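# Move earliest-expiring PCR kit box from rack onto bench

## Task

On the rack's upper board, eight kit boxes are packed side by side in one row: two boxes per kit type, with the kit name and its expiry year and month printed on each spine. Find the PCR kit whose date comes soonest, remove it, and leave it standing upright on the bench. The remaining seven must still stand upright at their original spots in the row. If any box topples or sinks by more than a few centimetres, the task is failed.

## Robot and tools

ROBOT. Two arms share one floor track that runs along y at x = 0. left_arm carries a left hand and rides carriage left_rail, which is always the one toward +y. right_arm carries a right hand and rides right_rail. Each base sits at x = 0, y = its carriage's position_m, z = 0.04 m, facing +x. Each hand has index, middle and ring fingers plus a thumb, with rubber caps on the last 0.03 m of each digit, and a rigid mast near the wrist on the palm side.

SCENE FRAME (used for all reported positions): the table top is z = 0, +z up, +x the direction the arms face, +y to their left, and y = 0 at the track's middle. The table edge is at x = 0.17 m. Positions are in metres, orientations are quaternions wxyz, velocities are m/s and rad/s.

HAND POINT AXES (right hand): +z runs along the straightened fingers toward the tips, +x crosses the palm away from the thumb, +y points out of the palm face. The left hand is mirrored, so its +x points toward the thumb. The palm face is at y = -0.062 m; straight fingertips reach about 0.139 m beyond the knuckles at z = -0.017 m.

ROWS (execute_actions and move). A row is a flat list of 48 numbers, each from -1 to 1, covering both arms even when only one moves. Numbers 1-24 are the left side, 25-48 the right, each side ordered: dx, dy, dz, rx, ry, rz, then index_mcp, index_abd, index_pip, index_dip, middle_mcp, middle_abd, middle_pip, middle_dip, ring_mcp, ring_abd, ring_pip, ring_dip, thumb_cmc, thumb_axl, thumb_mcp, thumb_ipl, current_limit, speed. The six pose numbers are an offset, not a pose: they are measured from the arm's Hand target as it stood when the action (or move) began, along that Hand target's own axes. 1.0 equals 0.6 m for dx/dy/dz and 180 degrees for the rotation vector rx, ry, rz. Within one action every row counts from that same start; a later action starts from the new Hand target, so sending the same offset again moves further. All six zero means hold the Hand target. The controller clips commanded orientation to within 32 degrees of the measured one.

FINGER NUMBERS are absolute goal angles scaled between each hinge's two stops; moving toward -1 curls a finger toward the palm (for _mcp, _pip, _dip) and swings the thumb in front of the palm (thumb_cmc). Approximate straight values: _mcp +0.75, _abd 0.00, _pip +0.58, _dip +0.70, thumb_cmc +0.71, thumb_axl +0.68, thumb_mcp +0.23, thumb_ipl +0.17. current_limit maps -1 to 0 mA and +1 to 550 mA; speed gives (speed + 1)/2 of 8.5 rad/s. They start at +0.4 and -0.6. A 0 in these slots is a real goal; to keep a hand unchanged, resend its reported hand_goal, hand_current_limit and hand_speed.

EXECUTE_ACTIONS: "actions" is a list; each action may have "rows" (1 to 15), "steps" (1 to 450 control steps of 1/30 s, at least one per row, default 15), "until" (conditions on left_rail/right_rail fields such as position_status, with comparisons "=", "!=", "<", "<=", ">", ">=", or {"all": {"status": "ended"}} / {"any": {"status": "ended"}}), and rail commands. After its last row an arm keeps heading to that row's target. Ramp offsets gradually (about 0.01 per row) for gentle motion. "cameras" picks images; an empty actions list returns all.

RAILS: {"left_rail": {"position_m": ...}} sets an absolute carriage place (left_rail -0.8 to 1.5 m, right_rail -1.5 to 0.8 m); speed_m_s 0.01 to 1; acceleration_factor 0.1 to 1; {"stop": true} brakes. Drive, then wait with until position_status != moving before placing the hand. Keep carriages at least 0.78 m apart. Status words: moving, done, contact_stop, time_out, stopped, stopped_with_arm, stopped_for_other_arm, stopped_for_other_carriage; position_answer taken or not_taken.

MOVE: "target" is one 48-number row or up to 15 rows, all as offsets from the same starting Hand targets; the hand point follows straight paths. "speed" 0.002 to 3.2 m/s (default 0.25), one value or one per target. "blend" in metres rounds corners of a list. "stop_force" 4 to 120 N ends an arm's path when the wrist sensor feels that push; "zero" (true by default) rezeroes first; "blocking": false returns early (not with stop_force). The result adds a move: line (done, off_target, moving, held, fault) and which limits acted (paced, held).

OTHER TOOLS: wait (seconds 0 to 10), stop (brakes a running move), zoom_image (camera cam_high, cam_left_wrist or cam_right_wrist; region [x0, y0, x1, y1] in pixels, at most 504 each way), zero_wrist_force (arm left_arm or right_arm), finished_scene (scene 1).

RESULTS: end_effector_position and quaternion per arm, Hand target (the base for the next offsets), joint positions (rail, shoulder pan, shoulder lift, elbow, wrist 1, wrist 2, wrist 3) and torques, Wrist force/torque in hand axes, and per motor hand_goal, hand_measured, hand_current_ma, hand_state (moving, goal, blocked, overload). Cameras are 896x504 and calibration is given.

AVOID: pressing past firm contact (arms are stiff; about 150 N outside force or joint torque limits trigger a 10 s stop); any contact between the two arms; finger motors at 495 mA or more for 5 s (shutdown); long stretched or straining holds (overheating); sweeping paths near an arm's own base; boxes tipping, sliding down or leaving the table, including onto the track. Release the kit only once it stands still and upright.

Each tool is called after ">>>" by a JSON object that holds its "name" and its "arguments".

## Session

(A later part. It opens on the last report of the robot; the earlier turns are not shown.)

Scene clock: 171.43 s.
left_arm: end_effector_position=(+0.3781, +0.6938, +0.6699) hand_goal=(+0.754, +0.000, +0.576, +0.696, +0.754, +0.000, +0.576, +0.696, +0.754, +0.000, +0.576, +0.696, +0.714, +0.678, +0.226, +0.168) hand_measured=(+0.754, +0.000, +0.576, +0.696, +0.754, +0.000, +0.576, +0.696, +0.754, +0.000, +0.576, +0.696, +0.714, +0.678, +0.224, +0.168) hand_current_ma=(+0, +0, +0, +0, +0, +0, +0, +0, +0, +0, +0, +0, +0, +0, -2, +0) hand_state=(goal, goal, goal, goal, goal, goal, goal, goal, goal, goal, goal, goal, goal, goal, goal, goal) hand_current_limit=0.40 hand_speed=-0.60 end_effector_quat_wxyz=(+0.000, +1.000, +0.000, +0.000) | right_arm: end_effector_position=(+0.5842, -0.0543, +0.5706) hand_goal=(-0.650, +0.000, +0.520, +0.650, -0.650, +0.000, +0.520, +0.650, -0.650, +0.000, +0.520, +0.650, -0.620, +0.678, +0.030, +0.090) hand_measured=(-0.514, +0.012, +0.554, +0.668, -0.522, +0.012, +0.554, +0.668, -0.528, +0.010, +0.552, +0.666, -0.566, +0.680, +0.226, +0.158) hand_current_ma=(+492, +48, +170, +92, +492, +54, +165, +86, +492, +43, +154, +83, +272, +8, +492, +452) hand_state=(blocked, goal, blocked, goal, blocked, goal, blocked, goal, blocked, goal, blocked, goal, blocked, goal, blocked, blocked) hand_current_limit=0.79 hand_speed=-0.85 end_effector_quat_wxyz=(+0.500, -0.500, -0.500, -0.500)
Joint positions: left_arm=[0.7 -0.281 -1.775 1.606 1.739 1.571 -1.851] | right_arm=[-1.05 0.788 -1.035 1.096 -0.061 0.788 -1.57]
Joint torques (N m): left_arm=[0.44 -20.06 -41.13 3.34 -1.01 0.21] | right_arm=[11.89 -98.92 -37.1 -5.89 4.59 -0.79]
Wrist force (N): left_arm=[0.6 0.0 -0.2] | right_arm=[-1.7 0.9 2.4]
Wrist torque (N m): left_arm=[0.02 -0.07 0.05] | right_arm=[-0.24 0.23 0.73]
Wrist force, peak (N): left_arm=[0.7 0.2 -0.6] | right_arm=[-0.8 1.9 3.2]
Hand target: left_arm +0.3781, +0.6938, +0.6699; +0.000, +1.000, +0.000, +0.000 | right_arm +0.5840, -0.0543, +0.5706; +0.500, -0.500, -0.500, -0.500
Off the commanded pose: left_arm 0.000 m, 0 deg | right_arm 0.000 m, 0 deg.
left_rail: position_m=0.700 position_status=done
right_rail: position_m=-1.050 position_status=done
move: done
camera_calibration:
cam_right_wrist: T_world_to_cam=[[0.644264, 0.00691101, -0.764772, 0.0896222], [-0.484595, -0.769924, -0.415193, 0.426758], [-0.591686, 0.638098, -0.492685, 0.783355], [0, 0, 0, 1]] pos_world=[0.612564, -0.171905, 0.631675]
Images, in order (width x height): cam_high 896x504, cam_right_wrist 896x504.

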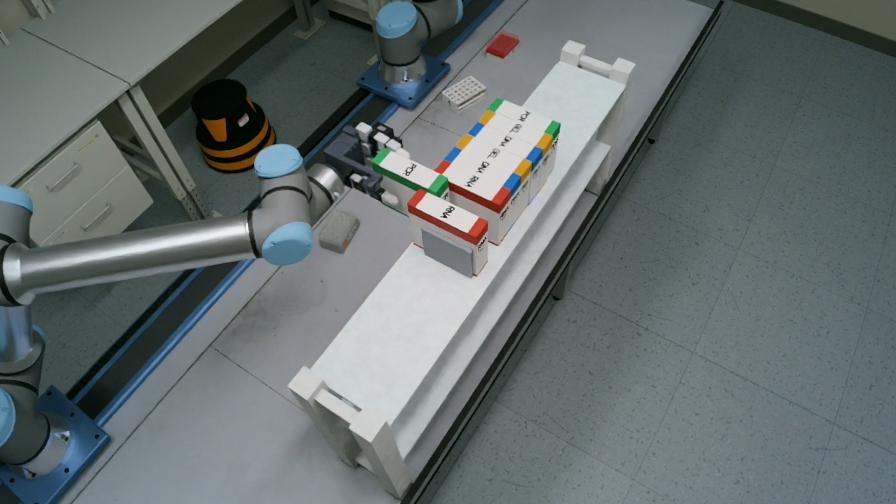

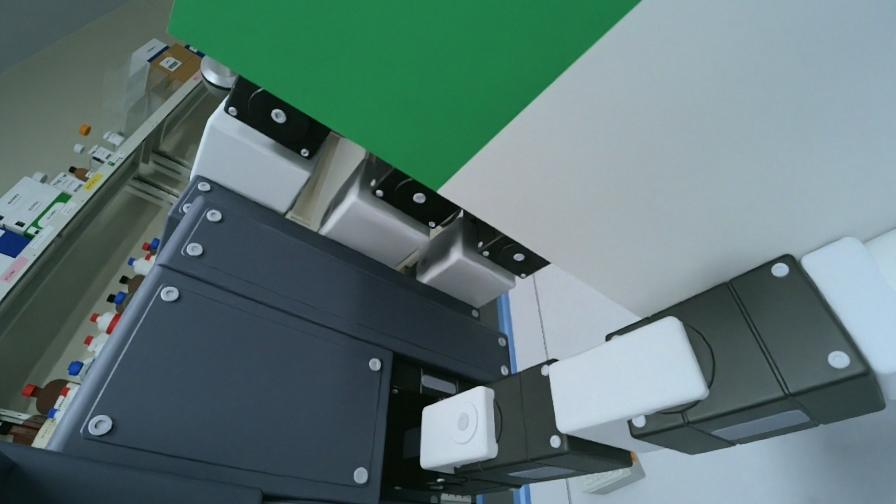

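>>> {"name": "move", "arguments": {"target": [[0,0,0,0,0,0,0.754,0,0.576,0.696,0.754,0,0.576,0.696,0.754,0,0.576,0.696,0.714,0.678,0.226,0.168,0.4,-0.6,0,-0.1667,0,0,0,0,-0.65,0,0.52,0.65,-0.65,0,0.52,0.65,-0.65,0,0.52,0.65,-0.62,0.678,0.03,0.09,0.79,-0.85],[0,0,0,0,0,0,0.754,0,0.576,0.696,0.754,0,0.576,0.696,0.754,0,0.576,0.696,0.714,0.678,0.226,0.168,0.4,-0.6,-0.4,-0.1667,0,0,0,0,-0.65,0,0.52,0.65,-0.65,0,0.52,0.65,-0.65,0,0.52,0.65,-0.62,0.678,0.03,0.09,0.79,-0.85]], "speed": [0.06,0.1], "cameras": ["cam_high","cam_right_wrist"]}}

Scene clock: 177.83 s.
left_arm: end_effector_position=(+0.3781, +0.6938, +0.6699) hand_goal=(+0.754, +0.000, +0.576, +0.696, +0.754, +0.000, +0.576, +0.696, +0.754, +0.000, +0.576, +0.696, +0.714, +0.678, +0.226, +0.168) hand_measured=(+0.754, +0.000, +0.576, +0.696, +0.754, +0.000, +0.576, +0.696, +0.754, +0.000, +0.576, +0.696, +0.714, +0.678, +0.224, +0.168) hand_current_ma=(+0, +0, +0, +0, +0, +0, +0, +0, +0, +0, +0, +0, +0, +0, -2, +0) hand_state=(goal, goal, goal, goal, goal, goal, goal, goal, goal, goal, goal, goal, goal, goal, goal, goal) hand_current_limit=0.40 hand_speed=-0.60 end_effector_quat_wxyz=(+0.000, +1.000, +0.000, +0.000) | right_arm: end_effector_position=(+0.4838, -0.0542, +0.3309) hand_goal=(-0.650, +0.000, +0.520, +0.650, -0.650, +0.000, +0.520, +0.650, -0.650, +0.000, +0.520, +0.650, -0.620, +0.678, +0.030, +0.090) hand_measured=(-0.514, -0.002, +0.562, +0.672, -0.550, +0.004, +0.554, +0.668, -0.590, +0.006, +0.552, +0.666, -0.538, +0.676, +0.230, +0.146) hand_current_ma=(+492, -10, +210, +105, +492, +18, +165, +86, +312, +28, +154, +83, +411, -7, +492, +367) hand_state=(blocked, goal, blocked, blocked, blocked, goal, blocked, goal, blocked, goal, blocked, goal, blocked, goal, blocked, blocked) hand_current_limit=0.79 hand_speed=-0.85 end_effector_quat_wxyz=(+0.500, -0.500, -0.500, -0.500) end_effector_velocity=(+0.002, +0.000, +0.000) end_effector_angular_velocity=(+0.003, -0.003, -0.001)
Joint positions: left_arm=[0.7 -0.281 -1.775 1.606 1.739 1.571 -1.851] | right_arm=[-1.05 0.875 -1.011 1.497 -0.486 0.875 -1.57]
Joint velocities: left_arm=[within noise] | right_arm=[0 -0.001 0.001 0 -0.005 0 0]
Joint torques (N m): left_arm=[-1 -21.27 -41.33 3.48 -1.23 0.05] | right_arm=[14.86 -76.14 -34.02 -5.84 4.67 2.57]
Wrist force (N): left_arm=[0.2 0.1 -0.6] | right_arm=[-1.2 0.3 1.6]
Wrist torque (N m): left_arm=[0.06 -0.04 0.02] | right_arm=[-0.45 0.29 0.81]
Wrist force, peak (N): left_arm=[0.6 0.8 -0.2] | right_arm=[-1.8 0.5 3.3]
Hand target: left_arm +0.3781, +0.6938, +0.6699; +0.000, +1.000, +0.000, +0.000 | right_arm +0.4838, -0.0542, +0.3306; +0.500, -0.500, -0.500, -0.500
Off the commanded pose: left_arm 0.000 m, 0 deg | right_arm 0.000 m, 0 deg.
left_rail: position_m=0.700 position_status=done
right_rail: position_m=-1.050 position_status=done
move: done
camera_calibration:
cam_right_wrist: T_world_to_cam=[[0.644182, 0.00700292, -0.76484, -0.0289257], [-0.484589, -0.769928, -0.415191, 0.278656], [-0.59178, 0.638092, -0.49258, 0.605794], [0, 0, 0, 1]] pos_world=[0.512164, -0.171805, 0.391974]
Images, in order (width x height): cam_high 896x504, cam_right_wrist 896x504.

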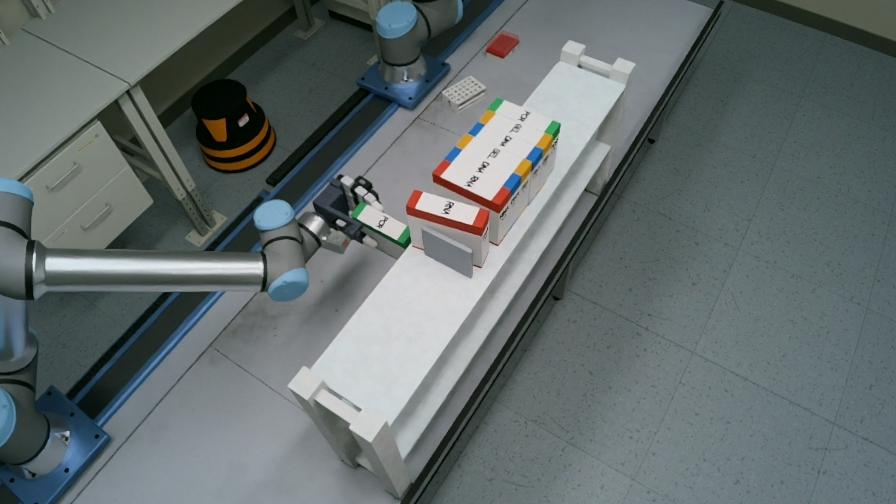

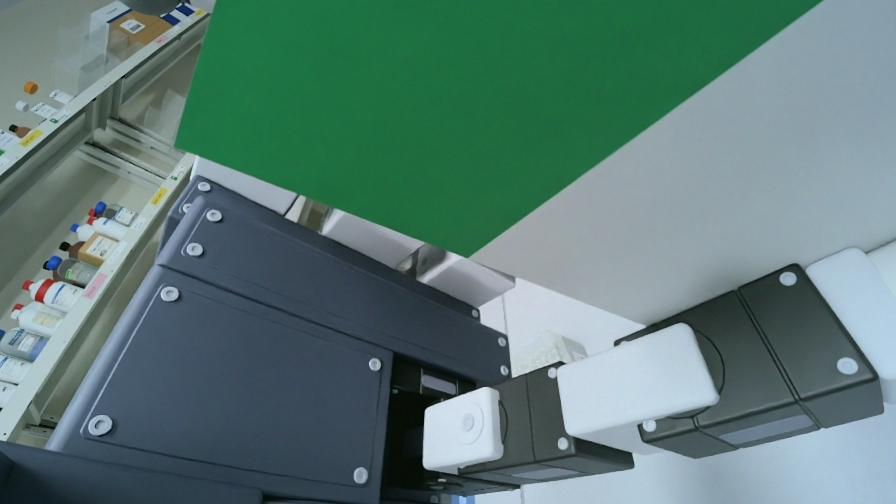

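>>> {"name": "zoom_image", "arguments": {"camera": "cam_high", "region": [300, 90, 570, 290]}}

>>> {"name": "zoom_image", "arguments": {"camera": "cam_high", "region": [330, 160, 430, 260]}}

Scaled by 1.867 from the camera's 896x504 image, which has a finer 1280x720 frame.

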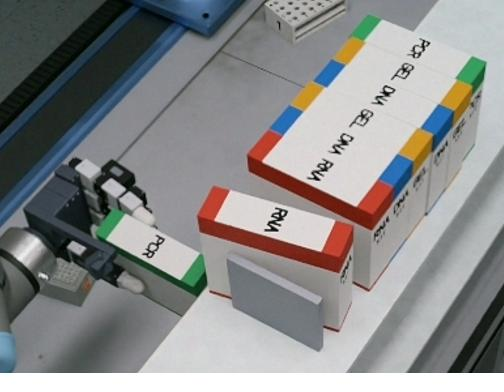

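Scaled by 5.040 from the camera's 896x504 image, which has a finer 1280x720 frame.

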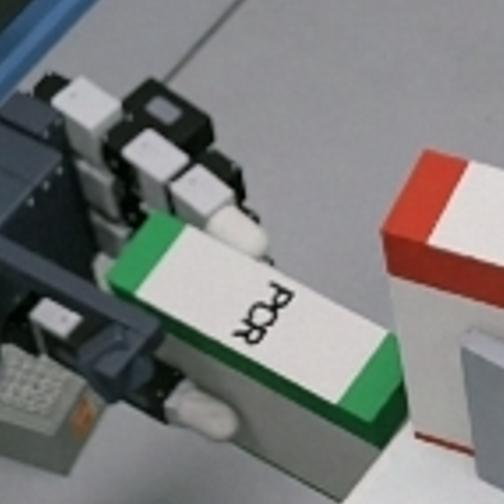

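>>> {"name": "move", "arguments": {"target": [0,0,0,0,0,0,0.754,0,0.576,0.696,0.754,0,0.576,0.696,0.754,0,0.576,0.696,0.714,0.678,0.226,0.168,0.4,-0.6,-0.3167,0,0,0,0,0,-0.65,0,0.52,0.65,-0.65,0,0.52,0.65,-0.65,0,0.52,0.65,-0.62,0.678,0.03,0.09,0.79,-0.85], "speed": 0.06, "cameras": ["cam_high","cam_right_wrist"]}}

>>> {"name": "zoom_image", "arguments": {"camera": "cam_high", "region": [300, 160, 500, 300]}}

Scene clock: 185.53 s.
left_arm: end_effector_position=(+0.3781, +0.6938, +0.6699) hand_goal=(+0.754, +0.000, +0.576, +0.696, +0.754, +0.000, +0.576, +0.696, +0.754, +0.000, +0.576, +0.696, +0.714, +0.678, +0.226, +0.168) hand_measured=(+0.754, +0.000, +0.576, +0.696, +0.754, +0.000, +0.576, +0.696, +0.754, +0.000, +0.576, +0.696, +0.714, +0.678, +0.224, +0.168) hand_current_ma=(+0, +0, +0, +0, +0, +0, +0, +0, +0, +0, +0, +0, +0, +0, -2, +0) hand_state=(goal, goal, goal, goal, goal, goal, goal, goal, goal, goal, goal, goal, goal, goal, goal, goal) hand_current_limit=0.40 hand_speed=-0.60 end_effector_quat_wxyz=(+0.000, +1.000, +0.000, +0.000) | right_arm: end_effector_position=(+0.4837, -0.0541, +0.1409) hand_goal=(-0.650, +0.000, +0.520, +0.650, -0.650, +0.000, +0.520, +0.650, -0.650, +0.000, +0.520, +0.650, -0.620, +0.678, +0.030, +0.090) hand_measured=(-0.514, -0.002, +0.562, +0.672, -0.550, +0.004, +0.554, +0.668, -0.590, +0.006, +0.552, +0.666, -0.538, +0.676, +0.230, +0.146) hand_current_ma=(+492, -10, +210, +105, +492, +18, +165, +86, +312, +28, +154, +83, +411, -7, +492, +367) hand_state=(blocked, goal, blocked, blocked, blocked, goal, blocked, goal, blocked, goal, blocked, goal, blocked, goal, blocked, blocked) hand_current_limit=0.79 hand_speed=-0.85 end_effector_quat_wxyz=(+0.500, -0.500, -0.500, -0.500) end_effector_velocity=(-0.001, +0.000, -0.004) end_effector_angular_velocity=(+0.000, +0.001, +0.001)
Joint positions: left_arm=[0.7 -0.281 -1.775 1.606 1.739 1.571 -1.851] | right_arm=[-1.05 0.875 -0.831 1.582 -0.752 0.875 -1.57]
Joint velocities: left_arm=[within noise] | right_arm=[0 0.001 0.004 0.002 -0.005 0.001 0]
Joint torques (N m): left_arm=[-0.17 -21.13 -41.41 3.37 -1.04 0.26] | right_arm=[13.21 -83.63 -25.89 -5.92 4.26 2.46]
Wrist force (N): left_arm=[0.5 -0.2 0.0] | right_arm=[-1.6 0.0 1.6]
Wrist torque (N m): left_arm=[-0.02 -0.07 0.05] | right_arm=[-0.53 0.33 0.75]
Wrist force, peak (N): left_arm=[0.8 -0.2 -0.6] | right_arm=[-1.6 0.1 1.9]
Hand target: left_arm +0.3781, +0.6938, +0.6699; +0.000, +1.000, +0.000, +0.000 | right_arm +0.4837, -0.0541, +0.1406; +0.500, -0.500, -0.500, -0.500
Off the commanded pose: left_arm 0.000 m, 0 deg | right_arm 0.000 m, 0 deg.
left_rail: position_m=0.700 position_status=done
right_rail: position_m=-1.050 position_status=done
move: done
camera_calibration:
cam_right_wrist: T_world_to_cam=[[0.644182, 0.00700146, -0.76484, -0.174182], [-0.484634, -0.76988, -0.415228, 0.199837], [-0.591742, 0.63815, -0.49255, 0.512066], [0, 0, 0, 1]] pos_world=[0.512064, -0.171705, 0.201975]
Images, in order (width x height): cam_high 896x504, cam_right_wrist 896x504.

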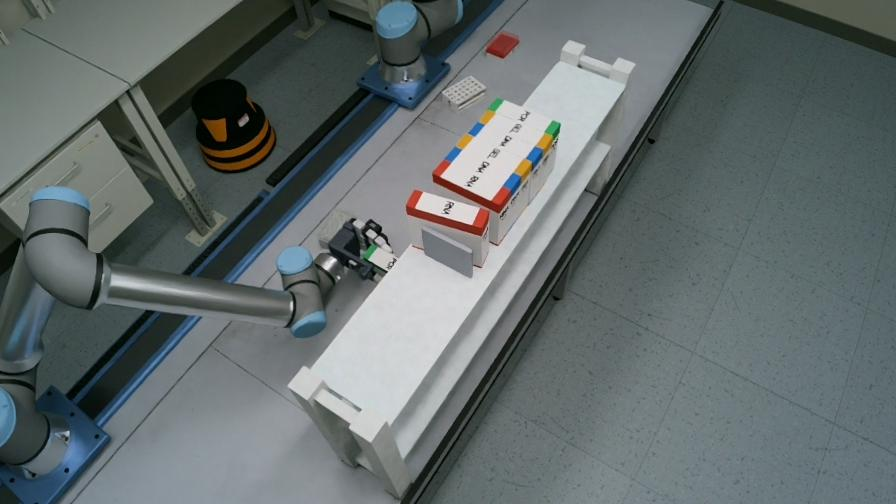

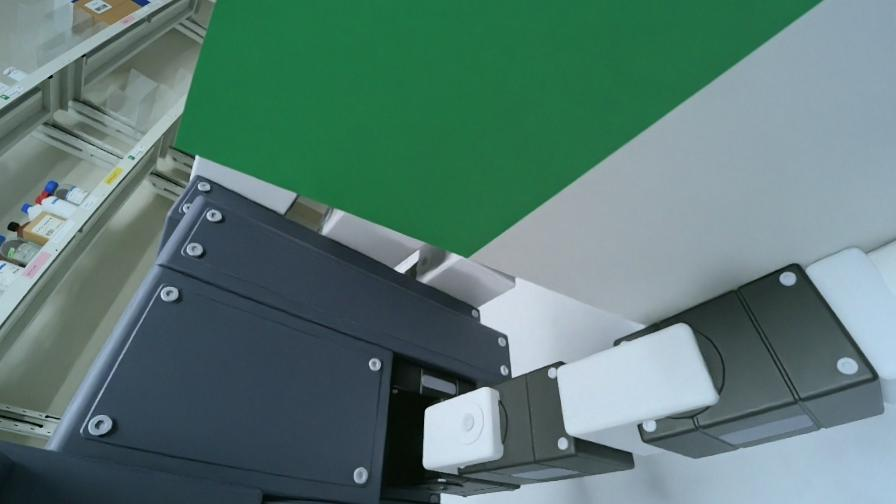

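Scaled by 2.520 from the camera's 896x504 image, which has a finer 1280x720 frame.

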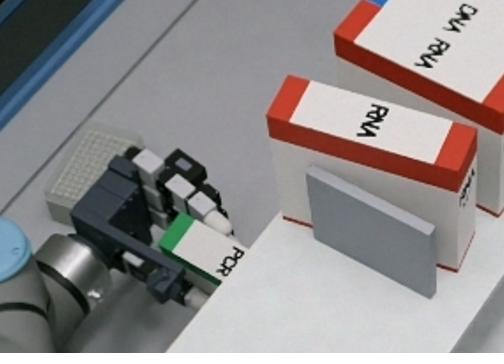

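>>> {"name": "move", "arguments": {"target": [0,0,0,0,0,0,0.754,0,0.576,0.696,0.754,0,0.576,0.696,0.754,0,0.576,0.696,0.714,0.678,0.226,0.168,0.4,-0.6,0,0,0,0,-0.033,0.0556,-0.65,0,0.52,0.65,-0.65,0,0.52,0.65,-0.65,0,0.52,0.65,-0.62,0.678,0.03,0.09,0.79,-0.85], "speed": 0.05, "cameras": ["cam_high","cam_right_wrist"]}}

>>> {"name": "zoom_image", "arguments": {"camera": "cam_high", "region": [320, 200, 420, 300]}}

Scene clock: 192.57 s.
left_arm: end_effector_position=(+0.3781, +0.6938, +0.6699) hand_goal=(+0.754, +0.000, +0.576, +0.696, +0.754, +0.000, +0.576, +0.696, +0.754, +0.000, +0.576, +0.696, +0.714, +0.678, +0.226, +0.168) hand_measured=(+0.754, +0.000, +0.576, +0.696, +0.754, +0.000, +0.576, +0.696, +0.754, +0.000, +0.576, +0.696, +0.714, +0.678, +0.224, +0.168) hand_current_ma=(+0, +0, +0, +0, +0, +0, +0, +0, +0, +0, +0, +0, +0, +0, -2, +0) hand_state=(goal, goal, goal, goal, goal, goal, goal, goal, goal, goal, goal, goal, goal, goal, goal, goal) hand_current_limit=0.40 hand_speed=-0.60 end_effector_quat_wxyz=(+0.000, +1.000, +0.000, +0.000) | right_arm: end_effector_position=(+0.4837, -0.0541, +0.1406) hand_goal=(-0.650, +0.000, +0.520, +0.650, -0.650, +0.000, +0.520, +0.650, -0.650, +0.000, +0.520, +0.650, -0.620, +0.678, +0.030, +0.090) hand_measured=(-0.514, -0.002, +0.562, +0.672, -0.550, +0.004, +0.554, +0.668, -0.590, +0.006, +0.552, +0.666, -0.538, +0.676, +0.230, +0.146) hand_current_ma=(+492, -10, +210, +105, +492, +18, +165, +86, +312, +28, +154, +83, +411, -7, +492, +367) hand_state=(blocked, goal, blocked, blocked, blocked, goal, blocked, goal, blocked, goal, blocked, goal, blocked, goal, blocked, blocked) hand_current_limit=0.79 hand_speed=-0.85 end_effector_quat_wxyz=(-0.515, +0.567, +0.480, +0.428) end_effector_velocity=(+0.000, +0.001, +0.000) end_effector_angular_velocity=(-0.002, +0.003, +0.001)
Joint positions: left_arm=[0.7 -0.281 -1.775 1.606 1.739 1.571 -1.851] | right_arm=[-1.05 0.872 -0.843 1.516 -0.539 0.867 -1.483]
Joint velocities: left_arm=[within noise] | right_arm=[0 0.001 0.001 -0.002 0.005 -0.001 0]
Joint torques (N m): left_arm=[-0.29 -21.13 -41.25 3.33 -1.16 0.1] | right_arm=[-14.74 -100.25 -48.45 1.53 -4.18 2.61]
Wrist force (N): left_arm=[0.5 -0.2 0.0] | right_arm=[-1.4 1.0 1.6]
Wrist torque (N m): left_arm=[-0.03 -0.07 0.05] | right_arm=[-0.24 0.30 0.69]
Wrist force, peak (N): left_arm=[0.6 -0.2 -0.6] | right_arm=[-1.4 0.8 2.1]
Hand target: left_arm +0.3781, +0.6938, +0.6699; +0.000, +1.000, +0.000, +0.000 | right_arm +0.4837, -0.0541, +0.1406; -0.515, +0.567, +0.479, +0.428
Off the commanded pose: left_arm 0.000 m, 0 deg | right_arm 0.000 m, 0 deg.
left_rail: position_m=0.700 position_status=done
right_rail: position_m=-1.050 position_status=done
move: done
camera_calibration:
cam_right_wrist: T_world_to_cam=[[0.501948, -0.0773765, -0.86143, -0.0965461], [-0.542169, -0.804158, -0.243686, 0.201552], [-0.67387, 0.589358, -0.445597, 0.542414], [0, 0, 0, 1]] pos_world=[0.523253, -0.165067, 0.207646]
Images, in order (width x height): cam_high 896x504, cam_right_wrist 896x504.

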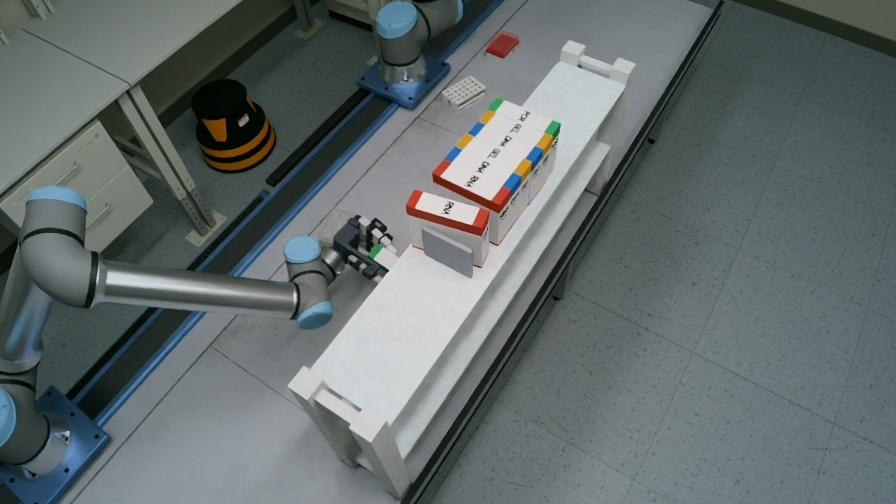

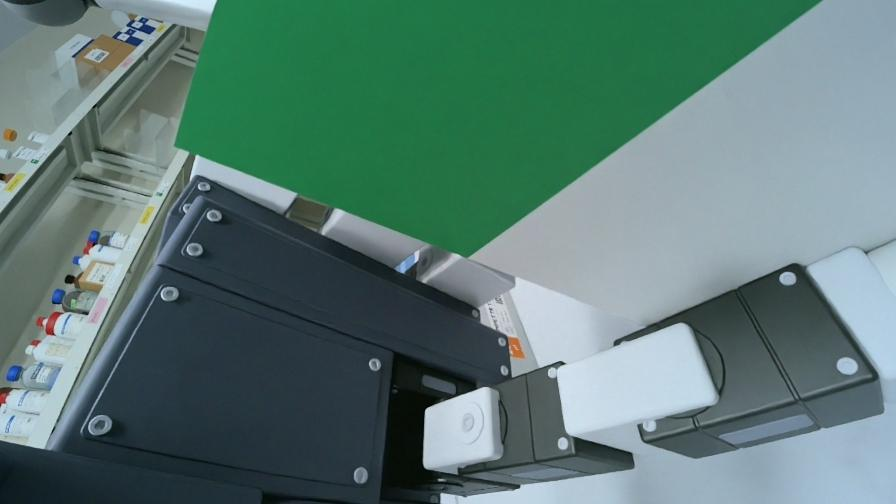

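Scaled by 5.040 from the camera's 896x504 image, which has a finer 1280x720 frame.

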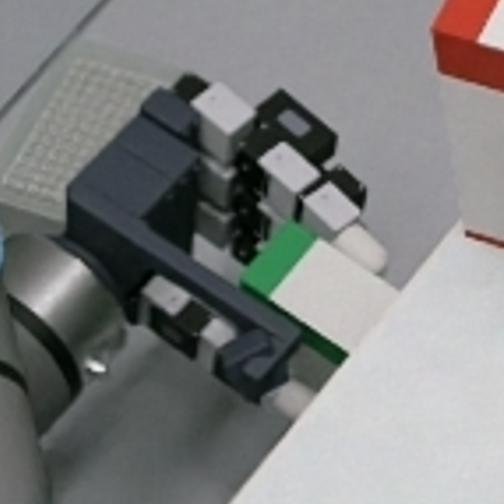

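>>> {"name": "move", "arguments": {"target": [0,0,0,0,0,0,0.754,0,0.576,0.696,0.754,0,0.576,0.696,0.754,0,0.576,0.696,0.714,0.678,0.226,0.168,0.4,-0.6,0,0,0,0,0,-0.0333,-0.65,0,0.52,0.65,-0.65,0,0.52,0.65,-0.65,0,0.52,0.65,-0.62,0.678,0.03,0.09,0.79,-0.85], "speed": 0.05, "cameras": ["cam_right_wrist"]}}

>>> {"name": "zoom_image", "arguments": {"camera": "cam_right_wrist", "region": [150, 0, 650, 320]}}

Scene clock: 196.70 s.
left_arm: end_effector_position=(+0.3781, +0.6938, +0.6699) hand_goal=(+0.754, +0.000, +0.576, +0.696, +0.754, +0.000, +0.576, +0.696, +0.754, +0.000, +0.576, +0.696, +0.714, +0.678, +0.226, +0.168) hand_measured=(+0.754, +0.000, +0.576, +0.696, +0.754, +0.000, +0.576, +0.696, +0.754, +0.000, +0.576, +0.696, +0.714, +0.678, +0.224, +0.168) hand_current_ma=(+0, +0, +0, +0, +0, +0, +0, +0, +0, +0, +0, +0, +0, +0, -2, +0) hand_state=(goal, goal, goal, goal, goal, goal, goal, goal, goal, goal, goal, goal, goal, goal, goal, goal) hand_current_limit=0.40 hand_speed=-0.60 end_effector_quat_wxyz=(+0.000, +1.000, +0.000, +0.000) | right_arm: end_effector_position=(+0.4837, -0.0541, +0.1406) hand_goal=(-0.650, +0.000, +0.520, +0.650, -0.650, +0.000, +0.520, +0.650, -0.650, +0.000, +0.520, +0.650, -0.620, +0.678, +0.030, +0.090) hand_measured=(-0.514, -0.002, +0.562, +0.672, -0.550, +0.004, +0.554, +0.668, -0.590, +0.006, +0.552, +0.666, -0.538, +0.676, +0.230, +0.146) hand_current_ma=(+492, -10, +210, +105, +492, +18, +165, +86, +312, +28, +154, +83, +411, -7, +492, +367) hand_state=(blocked, goal, blocked, blocked, blocked, goal, blocked, goal, blocked, goal, blocked, goal, blocked, goal, blocked, blocked) hand_current_limit=0.79 hand_speed=-0.85 end_effector_quat_wxyz=(-0.492, +0.541, +0.508, +0.454)
Joint positions: left_arm=[0.7 -0.281 -1.775 1.606 1.739 1.571 -1.851] | right_arm=[-1.05 0.874 -0.837 1.525 -0.553 0.869 -1.586]
Joint torques (N m): left_arm=[-0.25 -20.96 -41.49 3.19 -1.17 0.03] | right_arm=[14.09 -81.16 -26.86 -5.07 4.42 -3.65]
Wrist force (N): left_arm=[0.5 -0.5 0.2] | right_arm=[-1.5 0.4 1.8]
Wrist torque (N m): left_arm=[-0.08 -0.06 0.06] | right_arm=[-0.36 0.31 0.93]
Wrist force, peak (N): left_arm=[0.9 -0.1 -0.1] | right_arm=[-1.5 0.7 2.2]
Hand target: left_arm +0.3781, +0.6938, +0.6699; +0.000, +1.000, +0.000, +0.000 | right_arm +0.4837, -0.0541, +0.1406; -0.492, +0.541, +0.508, +0.454
Off the commanded pose: left_arm 0.000 m, 0 deg | right_arm 0.000 m, 0 deg.
left_rail: position_m=0.700 position_status=done
right_rail: position_m=-1.050 position_status=done
move: done
camera_calibration:
cam_right_wrist: T_world_to_cam=[[0.588914, -0.0708635, -0.805083, -0.146212], [-0.505474, -0.809567, -0.298493, 0.191202], [-0.630616, 0.582735, -0.512585, 0.530544], [0, 0, 0, 1]] pos_world=[0.517323, -0.164737, 0.211309]
Images, in order (width x height): cam_right_wrist 896x504.

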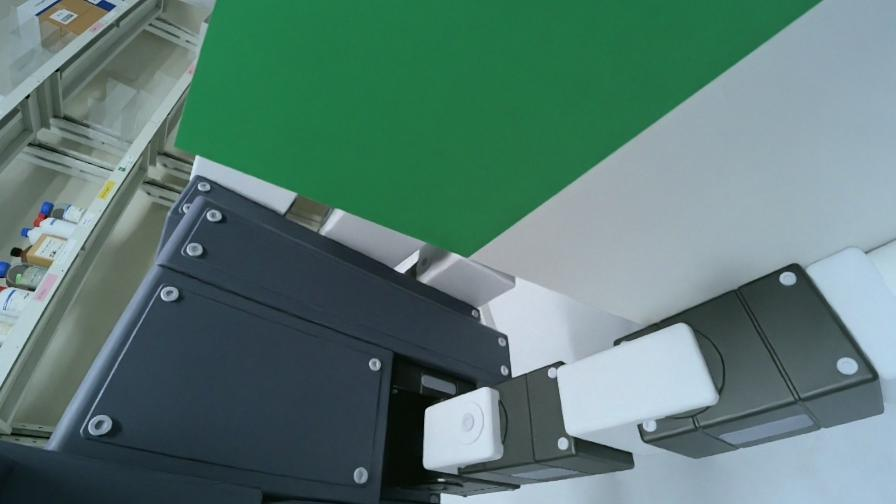

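Scaled by 1.008 from the camera's 896x504 image, which has a finer 1280x720 frame.

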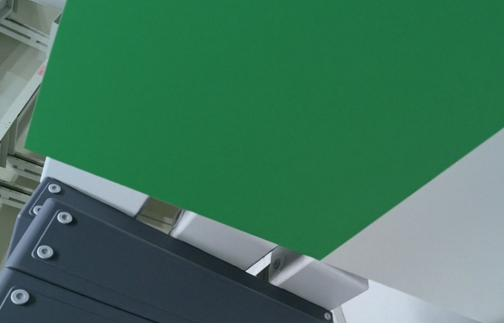

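>>> {"name": "move", "arguments": {"target": [0,0,0,0,0,0,0.754,0,0.576,0.696,0.754,0,0.576,0.696,0.754,0,0.576,0.696,0.714,0.678,0.226,0.168,0.4,-0.6,-0.0991,0.0071,0.0102,0,0,0,-0.65,0,0.52,0.65,-0.65,0,0.52,0.65,-0.65,0,0.52,0.65,-0.62,0.678,0.03,0.09,0.79,-0.85], "speed": 0.05}}

>>> {"name": "move", "arguments": {"target": [0,0,0,0,0,0,0.754,0,0.576,0.696,0.754,0,0.576,0.696,0.754,0,0.576,0.696,0.714,0.678,0.226,0.168,0.4,-0.6,-0.0661,0.0047,0.0068,0,0,0,-0.65,0,0.52,0.65,-0.65,0,0.52,0.65,-0.65,0,0.52,0.65,-0.62,0.678,0.03,0.09,0.79,-0.85], "speed": 0.01, "stop_force": 4, "cameras": ["cam_high","cam_right_wrist"]}}

Scene clock: 200.27 s.
left_arm: end_effector_position=(+0.3781, +0.6938, +0.6699) hand_goal=(+0.754, +0.000, +0.576, +0.696, +0.754, +0.000, +0.576, +0.696, +0.754, +0.000, +0.576, +0.696, +0.714, +0.678, +0.226, +0.168) hand_measured=(+0.754, +0.000, +0.576, +0.696, +0.754, +0.000, +0.576, +0.696, +0.754, +0.000, +0.576, +0.696, +0.714, +0.678, +0.224, +0.168) hand_current_ma=(+0, +0, +0, +0, +0, +0, +0, +0, +0, +0, +0, +0, +0, +0, -2, +0) hand_state=(goal, goal, goal, goal, goal, goal, goal, goal, goal, goal, goal, goal, goal, goal, goal, goal) hand_current_limit=0.40 hand_speed=-0.60 end_effector_quat_wxyz=(+0.000, +1.000, +0.000, +0.000) | right_arm: end_effector_position=(+0.4837, -0.0541, +0.0810) hand_goal=(-0.650, +0.000, +0.520, +0.650, -0.650, +0.000, +0.520, +0.650, -0.650, +0.000, +0.520, +0.650, -0.620, +0.678, +0.030, +0.090) hand_measured=(-0.514, -0.004, +0.562, +0.672, -0.550, +0.002, +0.554, +0.668, -0.590, +0.004, +0.552, +0.666, -0.538, +0.676, +0.230, +0.146) hand_current_ma=(+492, -21, +210, +105, +492, +8, +165, +86, +312, +18, +154, +83, +411, -10, +492, +367) hand_state=(blocked, goal, blocked, blocked, blocked, goal, blocked, goal, blocked, goal, blocked, goal, blocked, goal, blocked, blocked) hand_current_limit=0.79 hand_speed=-0.85 end_effector_quat_wxyz=(-0.492, +0.541, +0.508, +0.454)
Joint positions: left_arm=[0.7 -0.281 -1.775 1.606 1.739 1.571 -1.851] | right_arm=[-1.05 0.874 -0.773 1.535 -0.628 0.869 -1.587]
Joint torques (N m): left_arm=[0.32 -19.68 -42.26 3.27 -1.21 0.13] | right_arm=[-6.76 -77.06 -23.73 -4.84 -0.61 -1.6]
Wrist force (N): left_arm=[0.7 0.4 -0.4] | right_arm=[0.2 -0.2 1.6]
Wrist torque (N m): left_arm=[0.07 -0.11 0.06] | right_arm=[-0.43 0.21 0.70]
Wrist force, peak (N): left_arm=[0.9 0.2 0.3] | right_arm=[-1.9 0.3 1.9]
Hand target: left_arm +0.3781, +0.6938, +0.6699; +0.000, +1.000, +0.000, +0.000 | right_arm +0.4837, -0.0541, +0.0807; -0.492, +0.541, +0.508, +0.454
Off the commanded pose: left_arm 0.000 m, 0 deg | right_arm 0.000 m, 0 deg.
left_rail: position_m=0.700 position_status=done
right_rail: position_m=-1.050 position_status=done
move: done

Scene clock: 202.37 s.
left_arm: end_effector_position=(+0.3781, +0.6938, +0.6699) hand_goal=(+0.754, +0.000, +0.576, +0.696, +0.754, +0.000, +0.576, +0.696, +0.754, +0.000, +0.576, +0.696, +0.714, +0.678, +0.226, +0.168) hand_measured=(+0.754, +0.000, +0.576, +0.696, +0.754, +0.000, +0.576, +0.696, +0.754, +0.000, +0.576, +0.696, +0.714, +0.678, +0.224, +0.168) hand_current_ma=(+0, +0, +0, +0, +0, +0, +0, +0, +0, +0, +0, +0, +0, +0, -2, +0) hand_state=(goal, goal, goal, goal, goal, goal, goal, goal, goal, goal, goal, goal, goal, goal, goal, goal) hand_current_limit=0.40 hand_speed=-0.60 end_effector_quat_wxyz=(+0.000, +1.000, +0.000, +0.000) | right_arm: end_effector_position=(+0.4837, -0.0541, +0.0719) hand_goal=(-0.650, +0.000, +0.520, +0.650, -0.650, +0.000, +0.520, +0.650, -0.650, +0.000, +0.520, +0.650, -0.620, +0.678, +0.030, +0.090) hand_measured=(-0.514, -0.014, +0.562, +0.672, -0.562, -0.018, +0.554, +0.668, -0.602, -0.006, +0.546, +0.662, -0.546, +0.674, +0.240, +0.146) hand_current_ma=(+492, -58, +210, +104, +468, -76, +165, +86, +253, -28, +130, +60, +377, -21, +492, +367) hand_state=(blocked, goal, blocked, blocked, blocked, goal, blocked, goal, blocked, goal, blocked, goal, blocked, goal, blocked, blocked) hand_current_limit=0.79 hand_speed=-0.85 end_effector_quat_wxyz=(-0.492, +0.541, +0.508, +0.454)
Joint positions: left_arm=[0.7 -0.281 -1.775 1.606 1.739 1.571 -1.851] | right_arm=[-1.05 0.874 -0.762 1.536 -0.639 0.869 -1.587]
Joint torques (N m): left_arm=[-1.24 -22.86 -41.42 3.19 -1.21 0.17] | right_arm=[-10.44 -101.74 -29.98 2.22 -3.1 2.37]
Wrist force (N): left_arm=[0.5 -0.1 0.0] | right_arm=[0.6 0.3 1.5]
Wrist torque (N m): left_arm=[-0.01 -0.07 0.05] | right_arm=[-0.37 0.21 0.58]
Wrist force, peak (N): left_arm=[0.9 -0.1 0.1] | right_arm=[3.4 -0.5 2.6]
Hand target: left_arm +0.3781, +0.6938, +0.6699; +0.000, +1.000, +0.000, +0.000 | right_arm +0.4837, -0.0541, +0.0720; -0.492, +0.541, +0.508, +0.454 (not the last commanded pose)
Off the commanded pose: left_arm 0.000 m, 0 deg | right_arm 0.031 m, 0 deg.
left_rail: position_m=0.700 position_status=done
right_rail: position_m=-1.050 position_status=done
move: contact (right_arm)
camera_calibration:
cam_right_wrist: T_world_to_cam=[[0.589244, -0.0709245, -0.804836, -0.201737], [-0.505319, -0.809619, -0.298612, 0.170625], [-0.630432, 0.582655, -0.512902, 0.495268], [0, 0, 0, 1]] pos_world=[0.517325, -0.164737, 0.14261]
Images, in order (width x height): cam_high 896x504, cam_right_wrist 896x504.

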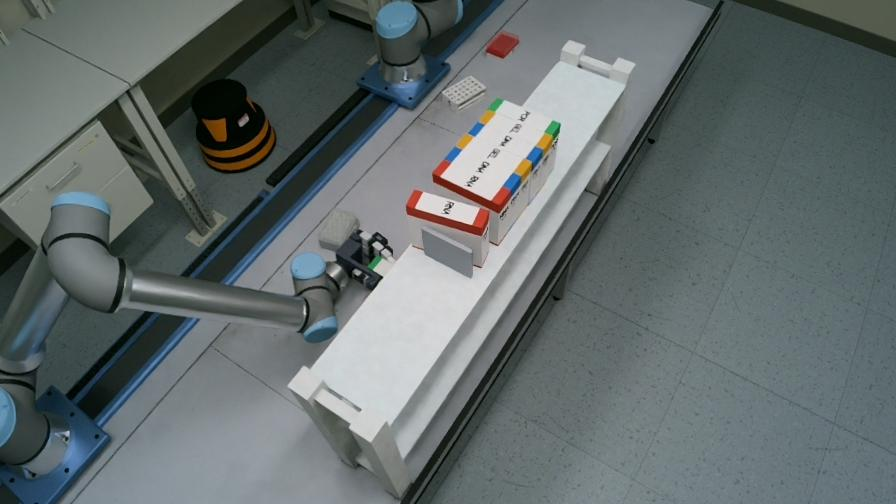

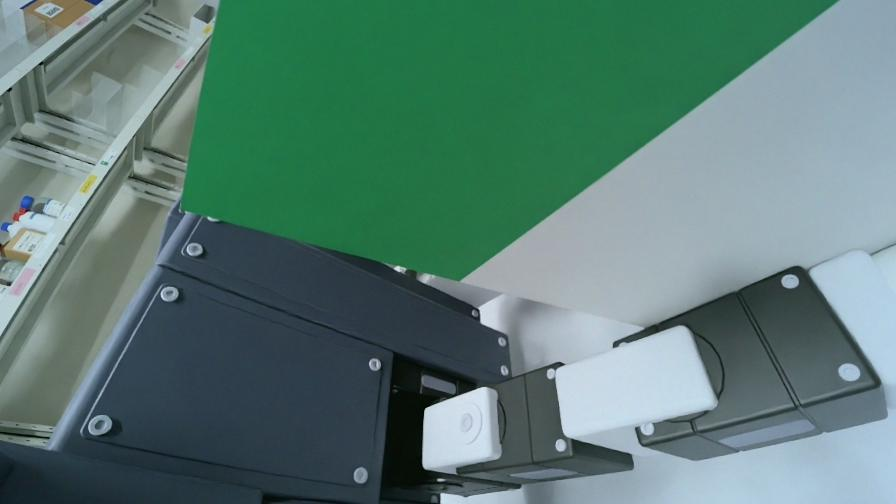

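>>> {"name": "zoom_image", "arguments": {"camera": "cam_high", "region": [330, 210, 410, 300]}}

Scaled by 5.600 from the camera's 896x504 image, which has a finer 1280x720 frame.

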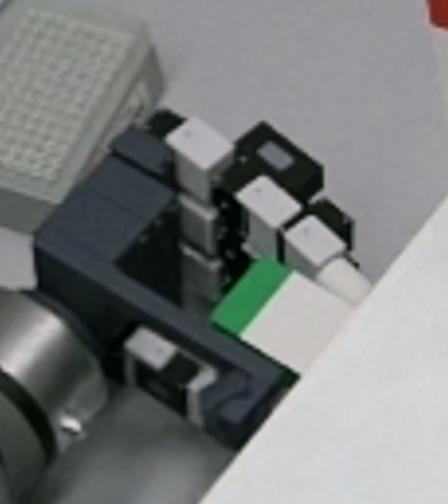

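>>> {"name": "execute_actions", "arguments": {"actions": [{"rows":[[0,0,0,0,0,0,0.754,0,0.576,0.696,0.754,0,0.576,0.696,0.754,0,0.576,0.696,0.714,0.678,0.226,0.168,0.4,-0.6,0,0,0,0,0,0,-0.65,0,0.52,0.65,-0.65,0,0.52,0.65,-0.65,0,0.52,0.65,-0.62,0.678,0.03,0.09,0.3,-0.85]],"steps":20},{"rows":[[0,0,0,0,0,0,0.754,0,0.576,0.696,0.754,0,0.576,0.696,0.754,0,0.576,0.696,0.714,0.678,0.226,0.168,0.4,-0.6,0,0,0,0,0,0,-0.6,0,0.54,0.67,-0.62,0,0.54,0.67,-0.64,0,0.54,0.67,-0.62,0.678,0.12,0.12,-0.2,-0.85]],"steps":25}], "cameras": ["cam_right_wrist"]}}

Scene clock: 207.40 s.
left_arm: end_effector_position=(+0.3781, +0.6938, +0.6699) hand_goal=(+0.754, +0.000, +0.576, +0.696, +0.754, +0.000, +0.576, +0.696, +0.754, +0.000, +0.576, +0.696, +0.714, +0.678, +0.226, +0.168) hand_measured=(+0.754, +0.000, +0.576, +0.696, +0.754, +0.000, +0.576, +0.696, +0.754, +0.000, +0.576, +0.696, +0.714, +0.678, +0.224, +0.168) hand_current_ma=(+0, +0, +0, +0, +0, +0, +0, +0, +0, +0, +0, +0, +0, +0, -2, +0) hand_state=(goal, goal, goal, goal, goal, goal, goal, goal, goal, goal, goal, goal, goal, goal, goal, goal) hand_current_limit=0.40 hand_speed=-0.60 end_effector_quat_wxyz=(+0.000, +1.000, +0.000, +0.000) | right_arm: end_effector_position=(+0.4837, -0.0541, +0.0720) hand_goal=(-0.600, +0.000, +0.540, +0.670, -0.620, +0.000, +0.540, +0.670, -0.640, +0.000, +0.540, +0.670, -0.620, +0.678, +0.120, +0.120) hand_measured=(-0.514, -0.008, +0.558, +0.672, -0.562, -0.016, +0.554, +0.674, -0.606, -0.004, +0.548, +0.672, -0.544, +0.674, +0.256, +0.138) hand_current_ma=(+220, -37, +90, +10, +220, -63, +64, +16, +179, -19, +36, +7, +220, -21, +220, +111) hand_state=(blocked, goal, goal, goal, blocked, goal, goal, goal, blocked, goal, goal, goal, blocked, goal, blocked, goal) hand_current_limit=-0.20 hand_speed=-0.85 end_effector_quat_wxyz=(-0.492, +0.541, +0.508, +0.454)
Joint positions: left_arm=[0.7 -0.281 -1.775 1.606 1.739 1.571 -1.851] | right_arm=[-1.05 0.874 -0.762 1.536 -0.639 0.869 -1.587]
Joint torques (N m): left_arm=[0.32 -21.37 -42.16 3.2 -1.29 0.12] | right_arm=[-8.58 -100.1 -42.72 1.71 -0.52 1.34]
Wrist force (N): left_arm=[0.3 0.1 -0.1] | right_arm=[1.0 0.1 1.9]
Wrist torque (N m): left_arm=[0.02 -0.04 0.03] | right_arm=[-0.35 0.21 0.58]
Wrist force, peak (N): left_arm=[0.7 -0.3 -0.4] | right_arm=[1.1 -0.5 2.1]
Hand target: left_arm +0.3781, +0.6938, +0.6699; +0.000, +1.000, +0.000, +0.000 | right_arm +0.4837, -0.0541, +0.0720; -0.492, +0.541, +0.508, +0.454
Off the commanded pose: left_arm 0.000 m, 0 deg | right_arm 0.000 m, 0 deg.
left_rail: position_m=0.700 position_status=done
right_rail: position_m=-1.050 position_status=done
camera_calibration:
cam_right_wrist: T_world_to_cam=[[0.589281, -0.0708564, -0.804815, -0.201667], [-0.505323, -0.809578, -0.298719, 0.170679], [-0.630394, 0.58272, -0.512874, 0.495306], [0, 0, 0, 1]] pos_world=[0.517325, -0.164737, 0.14271]
Images, in order (width x height): cam_right_wrist 896x504.

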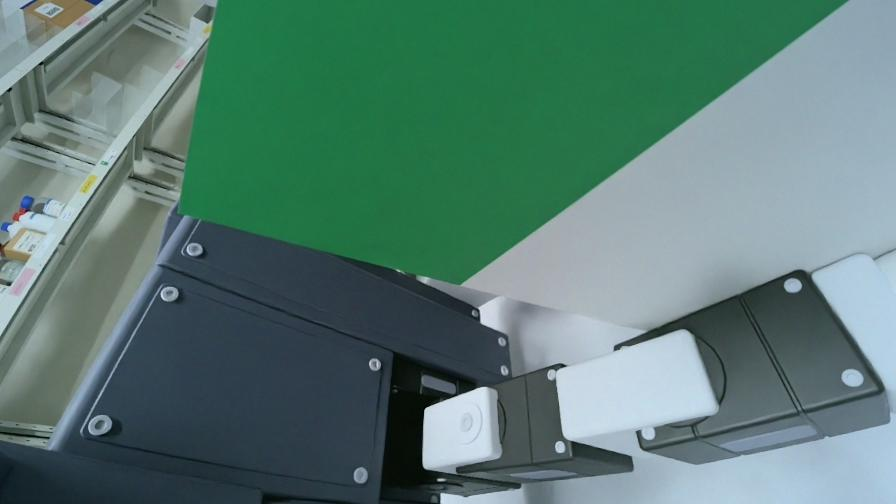

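>>> {"name": "execute_actions", "arguments": {"actions": [{"rows":[[0,0,0,0,0,0,0.754,0,0.576,0.696,0.754,0,0.576,0.696,0.754,0,0.576,0.696,0.714,0.678,0.226,0.168,0.4,-0.6,0,0,0,0,0,0,-0.53,0,0.558,0.68,-0.57,0,0.556,0.68,-0.61,0,0.55,0.68,-0.6,0.678,0.2,0.14,-0.3,-0.9]],"steps":25}], "cameras": ["cam_right_wrist"]}}

>>> {"name": "execute_actions", "arguments": {"actions": [{"rows":[[0,0,0,0,0,0,0.754,0,0.576,0.696,0.754,0,0.576,0.696,0.754,0,0.576,0.696,0.714,0.678,0.226,0.168,0.4,-0.6,0,0,0,0,0,0,-0.49,0,0.57,0.69,-0.53,0,0.57,0.69,-0.56,0,0.57,0.69,-0.6,0.678,0.26,0.16,-0.2,-0.9]],"steps":35}], "cameras": ["cam_right_wrist"]}}

Scene clock: 209.23 s.
left_arm: end_effector_position=(+0.3781, +0.6938, +0.6699) hand_goal=(+0.754, +0.000, +0.576, +0.696, +0.754, +0.000, +0.576, +0.696, +0.754, +0.000, +0.576, +0.696, +0.714, +0.678, +0.226, +0.168) hand_measured=(+0.754, +0.000, +0.576, +0.696, +0.754, +0.000, +0.576, +0.696, +0.754, +0.000, +0.576, +0.696, +0.714, +0.678, +0.224, +0.168) hand_current_ma=(+0, +0, +0, +0, +0, +0, +0, +0, +0, +0, +0, +0, +0, +0, -2, +0) hand_state=(goal, goal, goal, goal, goal, goal, goal, goal, goal, goal, goal, goal, goal, goal, goal, goal) hand_current_limit=0.40 hand_speed=-0.60 end_effector_quat_wxyz=(+0.000, +1.000, +0.000, +0.000) | right_arm: end_effector_position=(+0.4837, -0.0541, +0.0720) hand_goal=(-0.530, +0.000, +0.558, +0.680, -0.570, +0.000, +0.556, +0.680, -0.610, +0.000, +0.550, +0.680, -0.600, +0.678, +0.200, +0.140) hand_measured=(-0.514, -0.002, +0.562, +0.680, -0.562, -0.010, +0.560, +0.680, -0.602, -0.002, +0.554, +0.680, -0.544, +0.676, +0.252, +0.144) hand_current_ma=(+79, -7, +16, -4, +46, -41, +16, +0, +43, -5, +16, -1, +193, -13, +193, +29) hand_state=(goal, goal, goal, goal, goal, goal, goal, goal, goal, goal, goal, goal, blocked, goal, blocked, goal) hand_current_limit=-0.30 hand_speed=-0.90 end_effector_quat_wxyz=(-0.492, +0.541, +0.508, +0.454)
Joint positions: left_arm=[0.7 -0.281 -1.775 1.606 1.739 1.571 -1.851] | right_arm=[-1.05 0.874 -0.762 1.536 -0.639 0.869 -1.587]
Joint torques (N m): left_arm=[0.82 -21.76 -41.55 3.21 -1.5 0.17] | right_arm=[-8.17 -96.8 -40.57 1.9 0.41 1.19]
Wrist force (N): left_arm=[0.4 0.0 -0.1] | right_arm=[1.1 0.0 1.8]
Wrist torque (N m): left_arm=[0.00 -0.06 0.04] | right_arm=[-0.37 0.21 0.61]
Wrist force, peak (N): left_arm=[0.9 -0.1 0.0] | right_arm=[1.2 -0.1 2.3]
Hand target: left_arm +0.3781, +0.6938, +0.6699; +0.000, +1.000, +0.000, +0.000 | right_arm +0.4837, -0.0541, +0.0720; -0.492, +0.541, +0.508, +0.454
Off the commanded pose: left_arm 0.000 m, 0 deg | right_arm 0.000 m, 0 deg.
left_rail: position_m=0.700 position_status=done
right_rail: position_m=-1.050 position_status=done
camera_calibration:
cam_right_wrist: T_world_to_cam=[[0.589281, -0.0708564, -0.804815, -0.201667], [-0.505323, -0.809578, -0.298719, 0.170679], [-0.630394, 0.58272, -0.512874, 0.495306], [0, 0, 0, 1]] pos_world=[0.517325, -0.164737, 0.14271]
Images, in order (width x height): cam_right_wrist 896x504.

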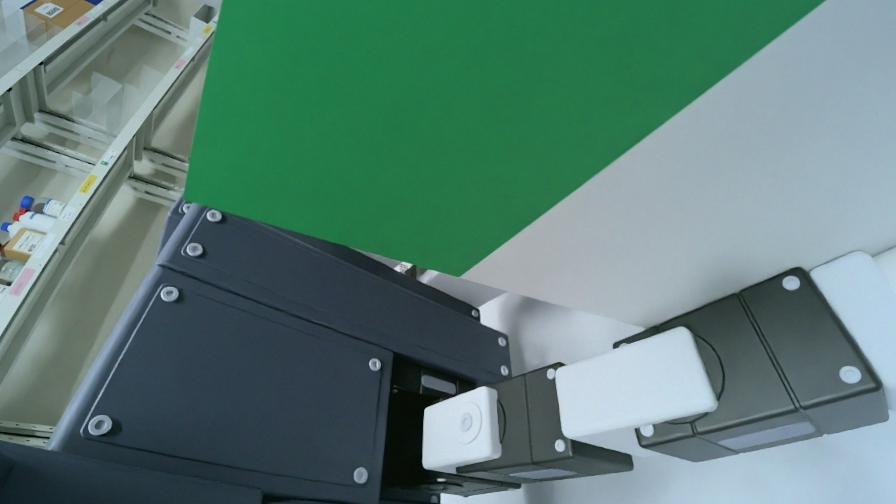

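Scene clock: 210.60 s.
left_arm: end_effector_position=(+0.3781, +0.6938, +0.6699) hand_goal=(+0.754, +0.000, +0.576, +0.696, +0.754, +0.000, +0.576, +0.696, +0.754, +0.000, +0.576, +0.696, +0.714, +0.678, +0.226, +0.168) hand_measured=(+0.754, +0.000, +0.576, +0.696, +0.754, +0.000, +0.576, +0.696, +0.754, +0.000, +0.576, +0.696, +0.714, +0.678, +0.224, +0.168) hand_current_ma=(+0, +0, +0, +0, +0, +0, +0, +0, +0, +0, +0, +0, +0, +0, -2, +0) hand_state=(goal, goal, goal, goal, goal, goal, goal, goal, goal, goal, goal, goal, goal, goal, goal, goal) hand_current_limit=0.40 hand_speed=-0.60 end_effector_quat_wxyz=(+0.000, +1.000, +0.000, +0.000) | right_arm: end_effector_position=(+0.4837, -0.0541, +0.0720) hand_goal=(-0.490, +0.000, +0.570, +0.690, -0.530, +0.000, +0.570, +0.690, -0.560, +0.000, +0.570, +0.690, -0.600, +0.678, +0.260, +0.160) hand_measured=(-0.492, +0.002, +0.568, +0.688, -0.532, +0.002, +0.568, +0.688, -0.560, +0.004, +0.570, +0.690, -0.576, +0.676, +0.258, +0.158) hand_current_ma=(-8, +5, -9, -12, -6, +6, -8, -11, -4, +13, +4, -4, +119, -12, -18, -13) hand_state=(goal, goal, goal, goal, goal, goal, goal, goal, goal, goal, goal, goal, blocked, goal, goal, goal) hand_current_limit=-0.20 hand_speed=-0.90 end_effector_quat_wxyz=(-0.492, +0.541, +0.508, +0.454)
Joint positions: left_arm=[0.7 -0.281 -1.775 1.606 1.739 1.571 -1.851] | right_arm=[-1.05 0.874 -0.762 1.536 -0.639 0.869 -1.587]
Joint torques (N m): left_arm=[0.66 -22.9 -41.77 3.35 -1.27 0.16] | right_arm=[-7.17 -94.79 -39.94 1.85 1.28 1.04]
Wrist force (N): left_arm=[0.3 -0.4 0.0] | right_arm=[1.1 0.0 1.5]
Wrist torque (N m): left_arm=[-0.05 -0.04 0.04] | right_arm=[-0.43 0.19 0.68]
Wrist force, peak (N): left_arm=[0.9 0.0 -0.3] | right_arm=[1.2 0.1 1.9]
Hand target: left_arm +0.3781, +0.6938, +0.6699; +0.000, +1.000, +0.000, +0.000 | right_arm +0.4837, -0.0541, +0.0720; -0.492, +0.541, +0.508, +0.454
Off the commanded pose: left_arm 0.000 m, 0 deg | right_arm 0.000 m, 0 deg.
left_rail: position_m=0.700 position_status=done
right_rail: position_m=-1.050 position_status=done
camera_calibration:
cam_right_wrist: T_world_to_cam=[[0.589281, -0.0708564, -0.804815, -0.201667], [-0.505323, -0.809578, -0.298719, 0.170679], [-0.630394, 0.58272, -0.512874, 0.495306], [0, 0, 0, 1]] pos_world=[0.517325, -0.164737, 0.14271]
Images, in order (width x height): cam_right_wrist 896x504.

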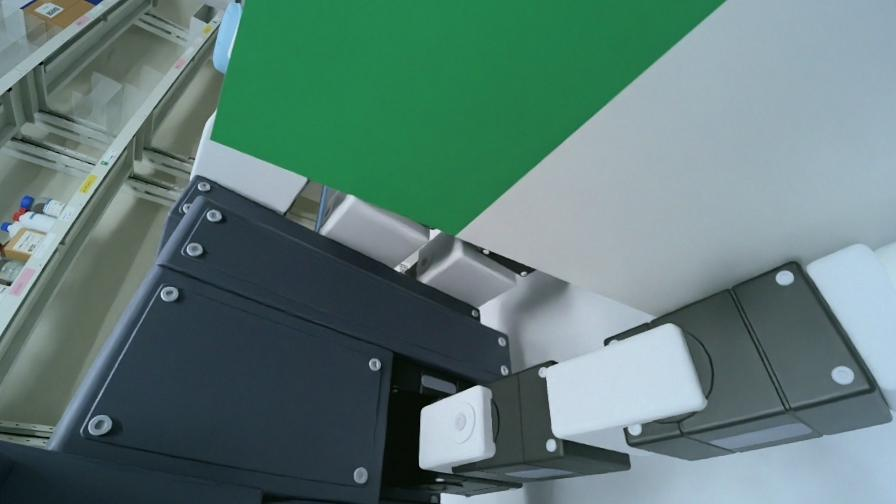

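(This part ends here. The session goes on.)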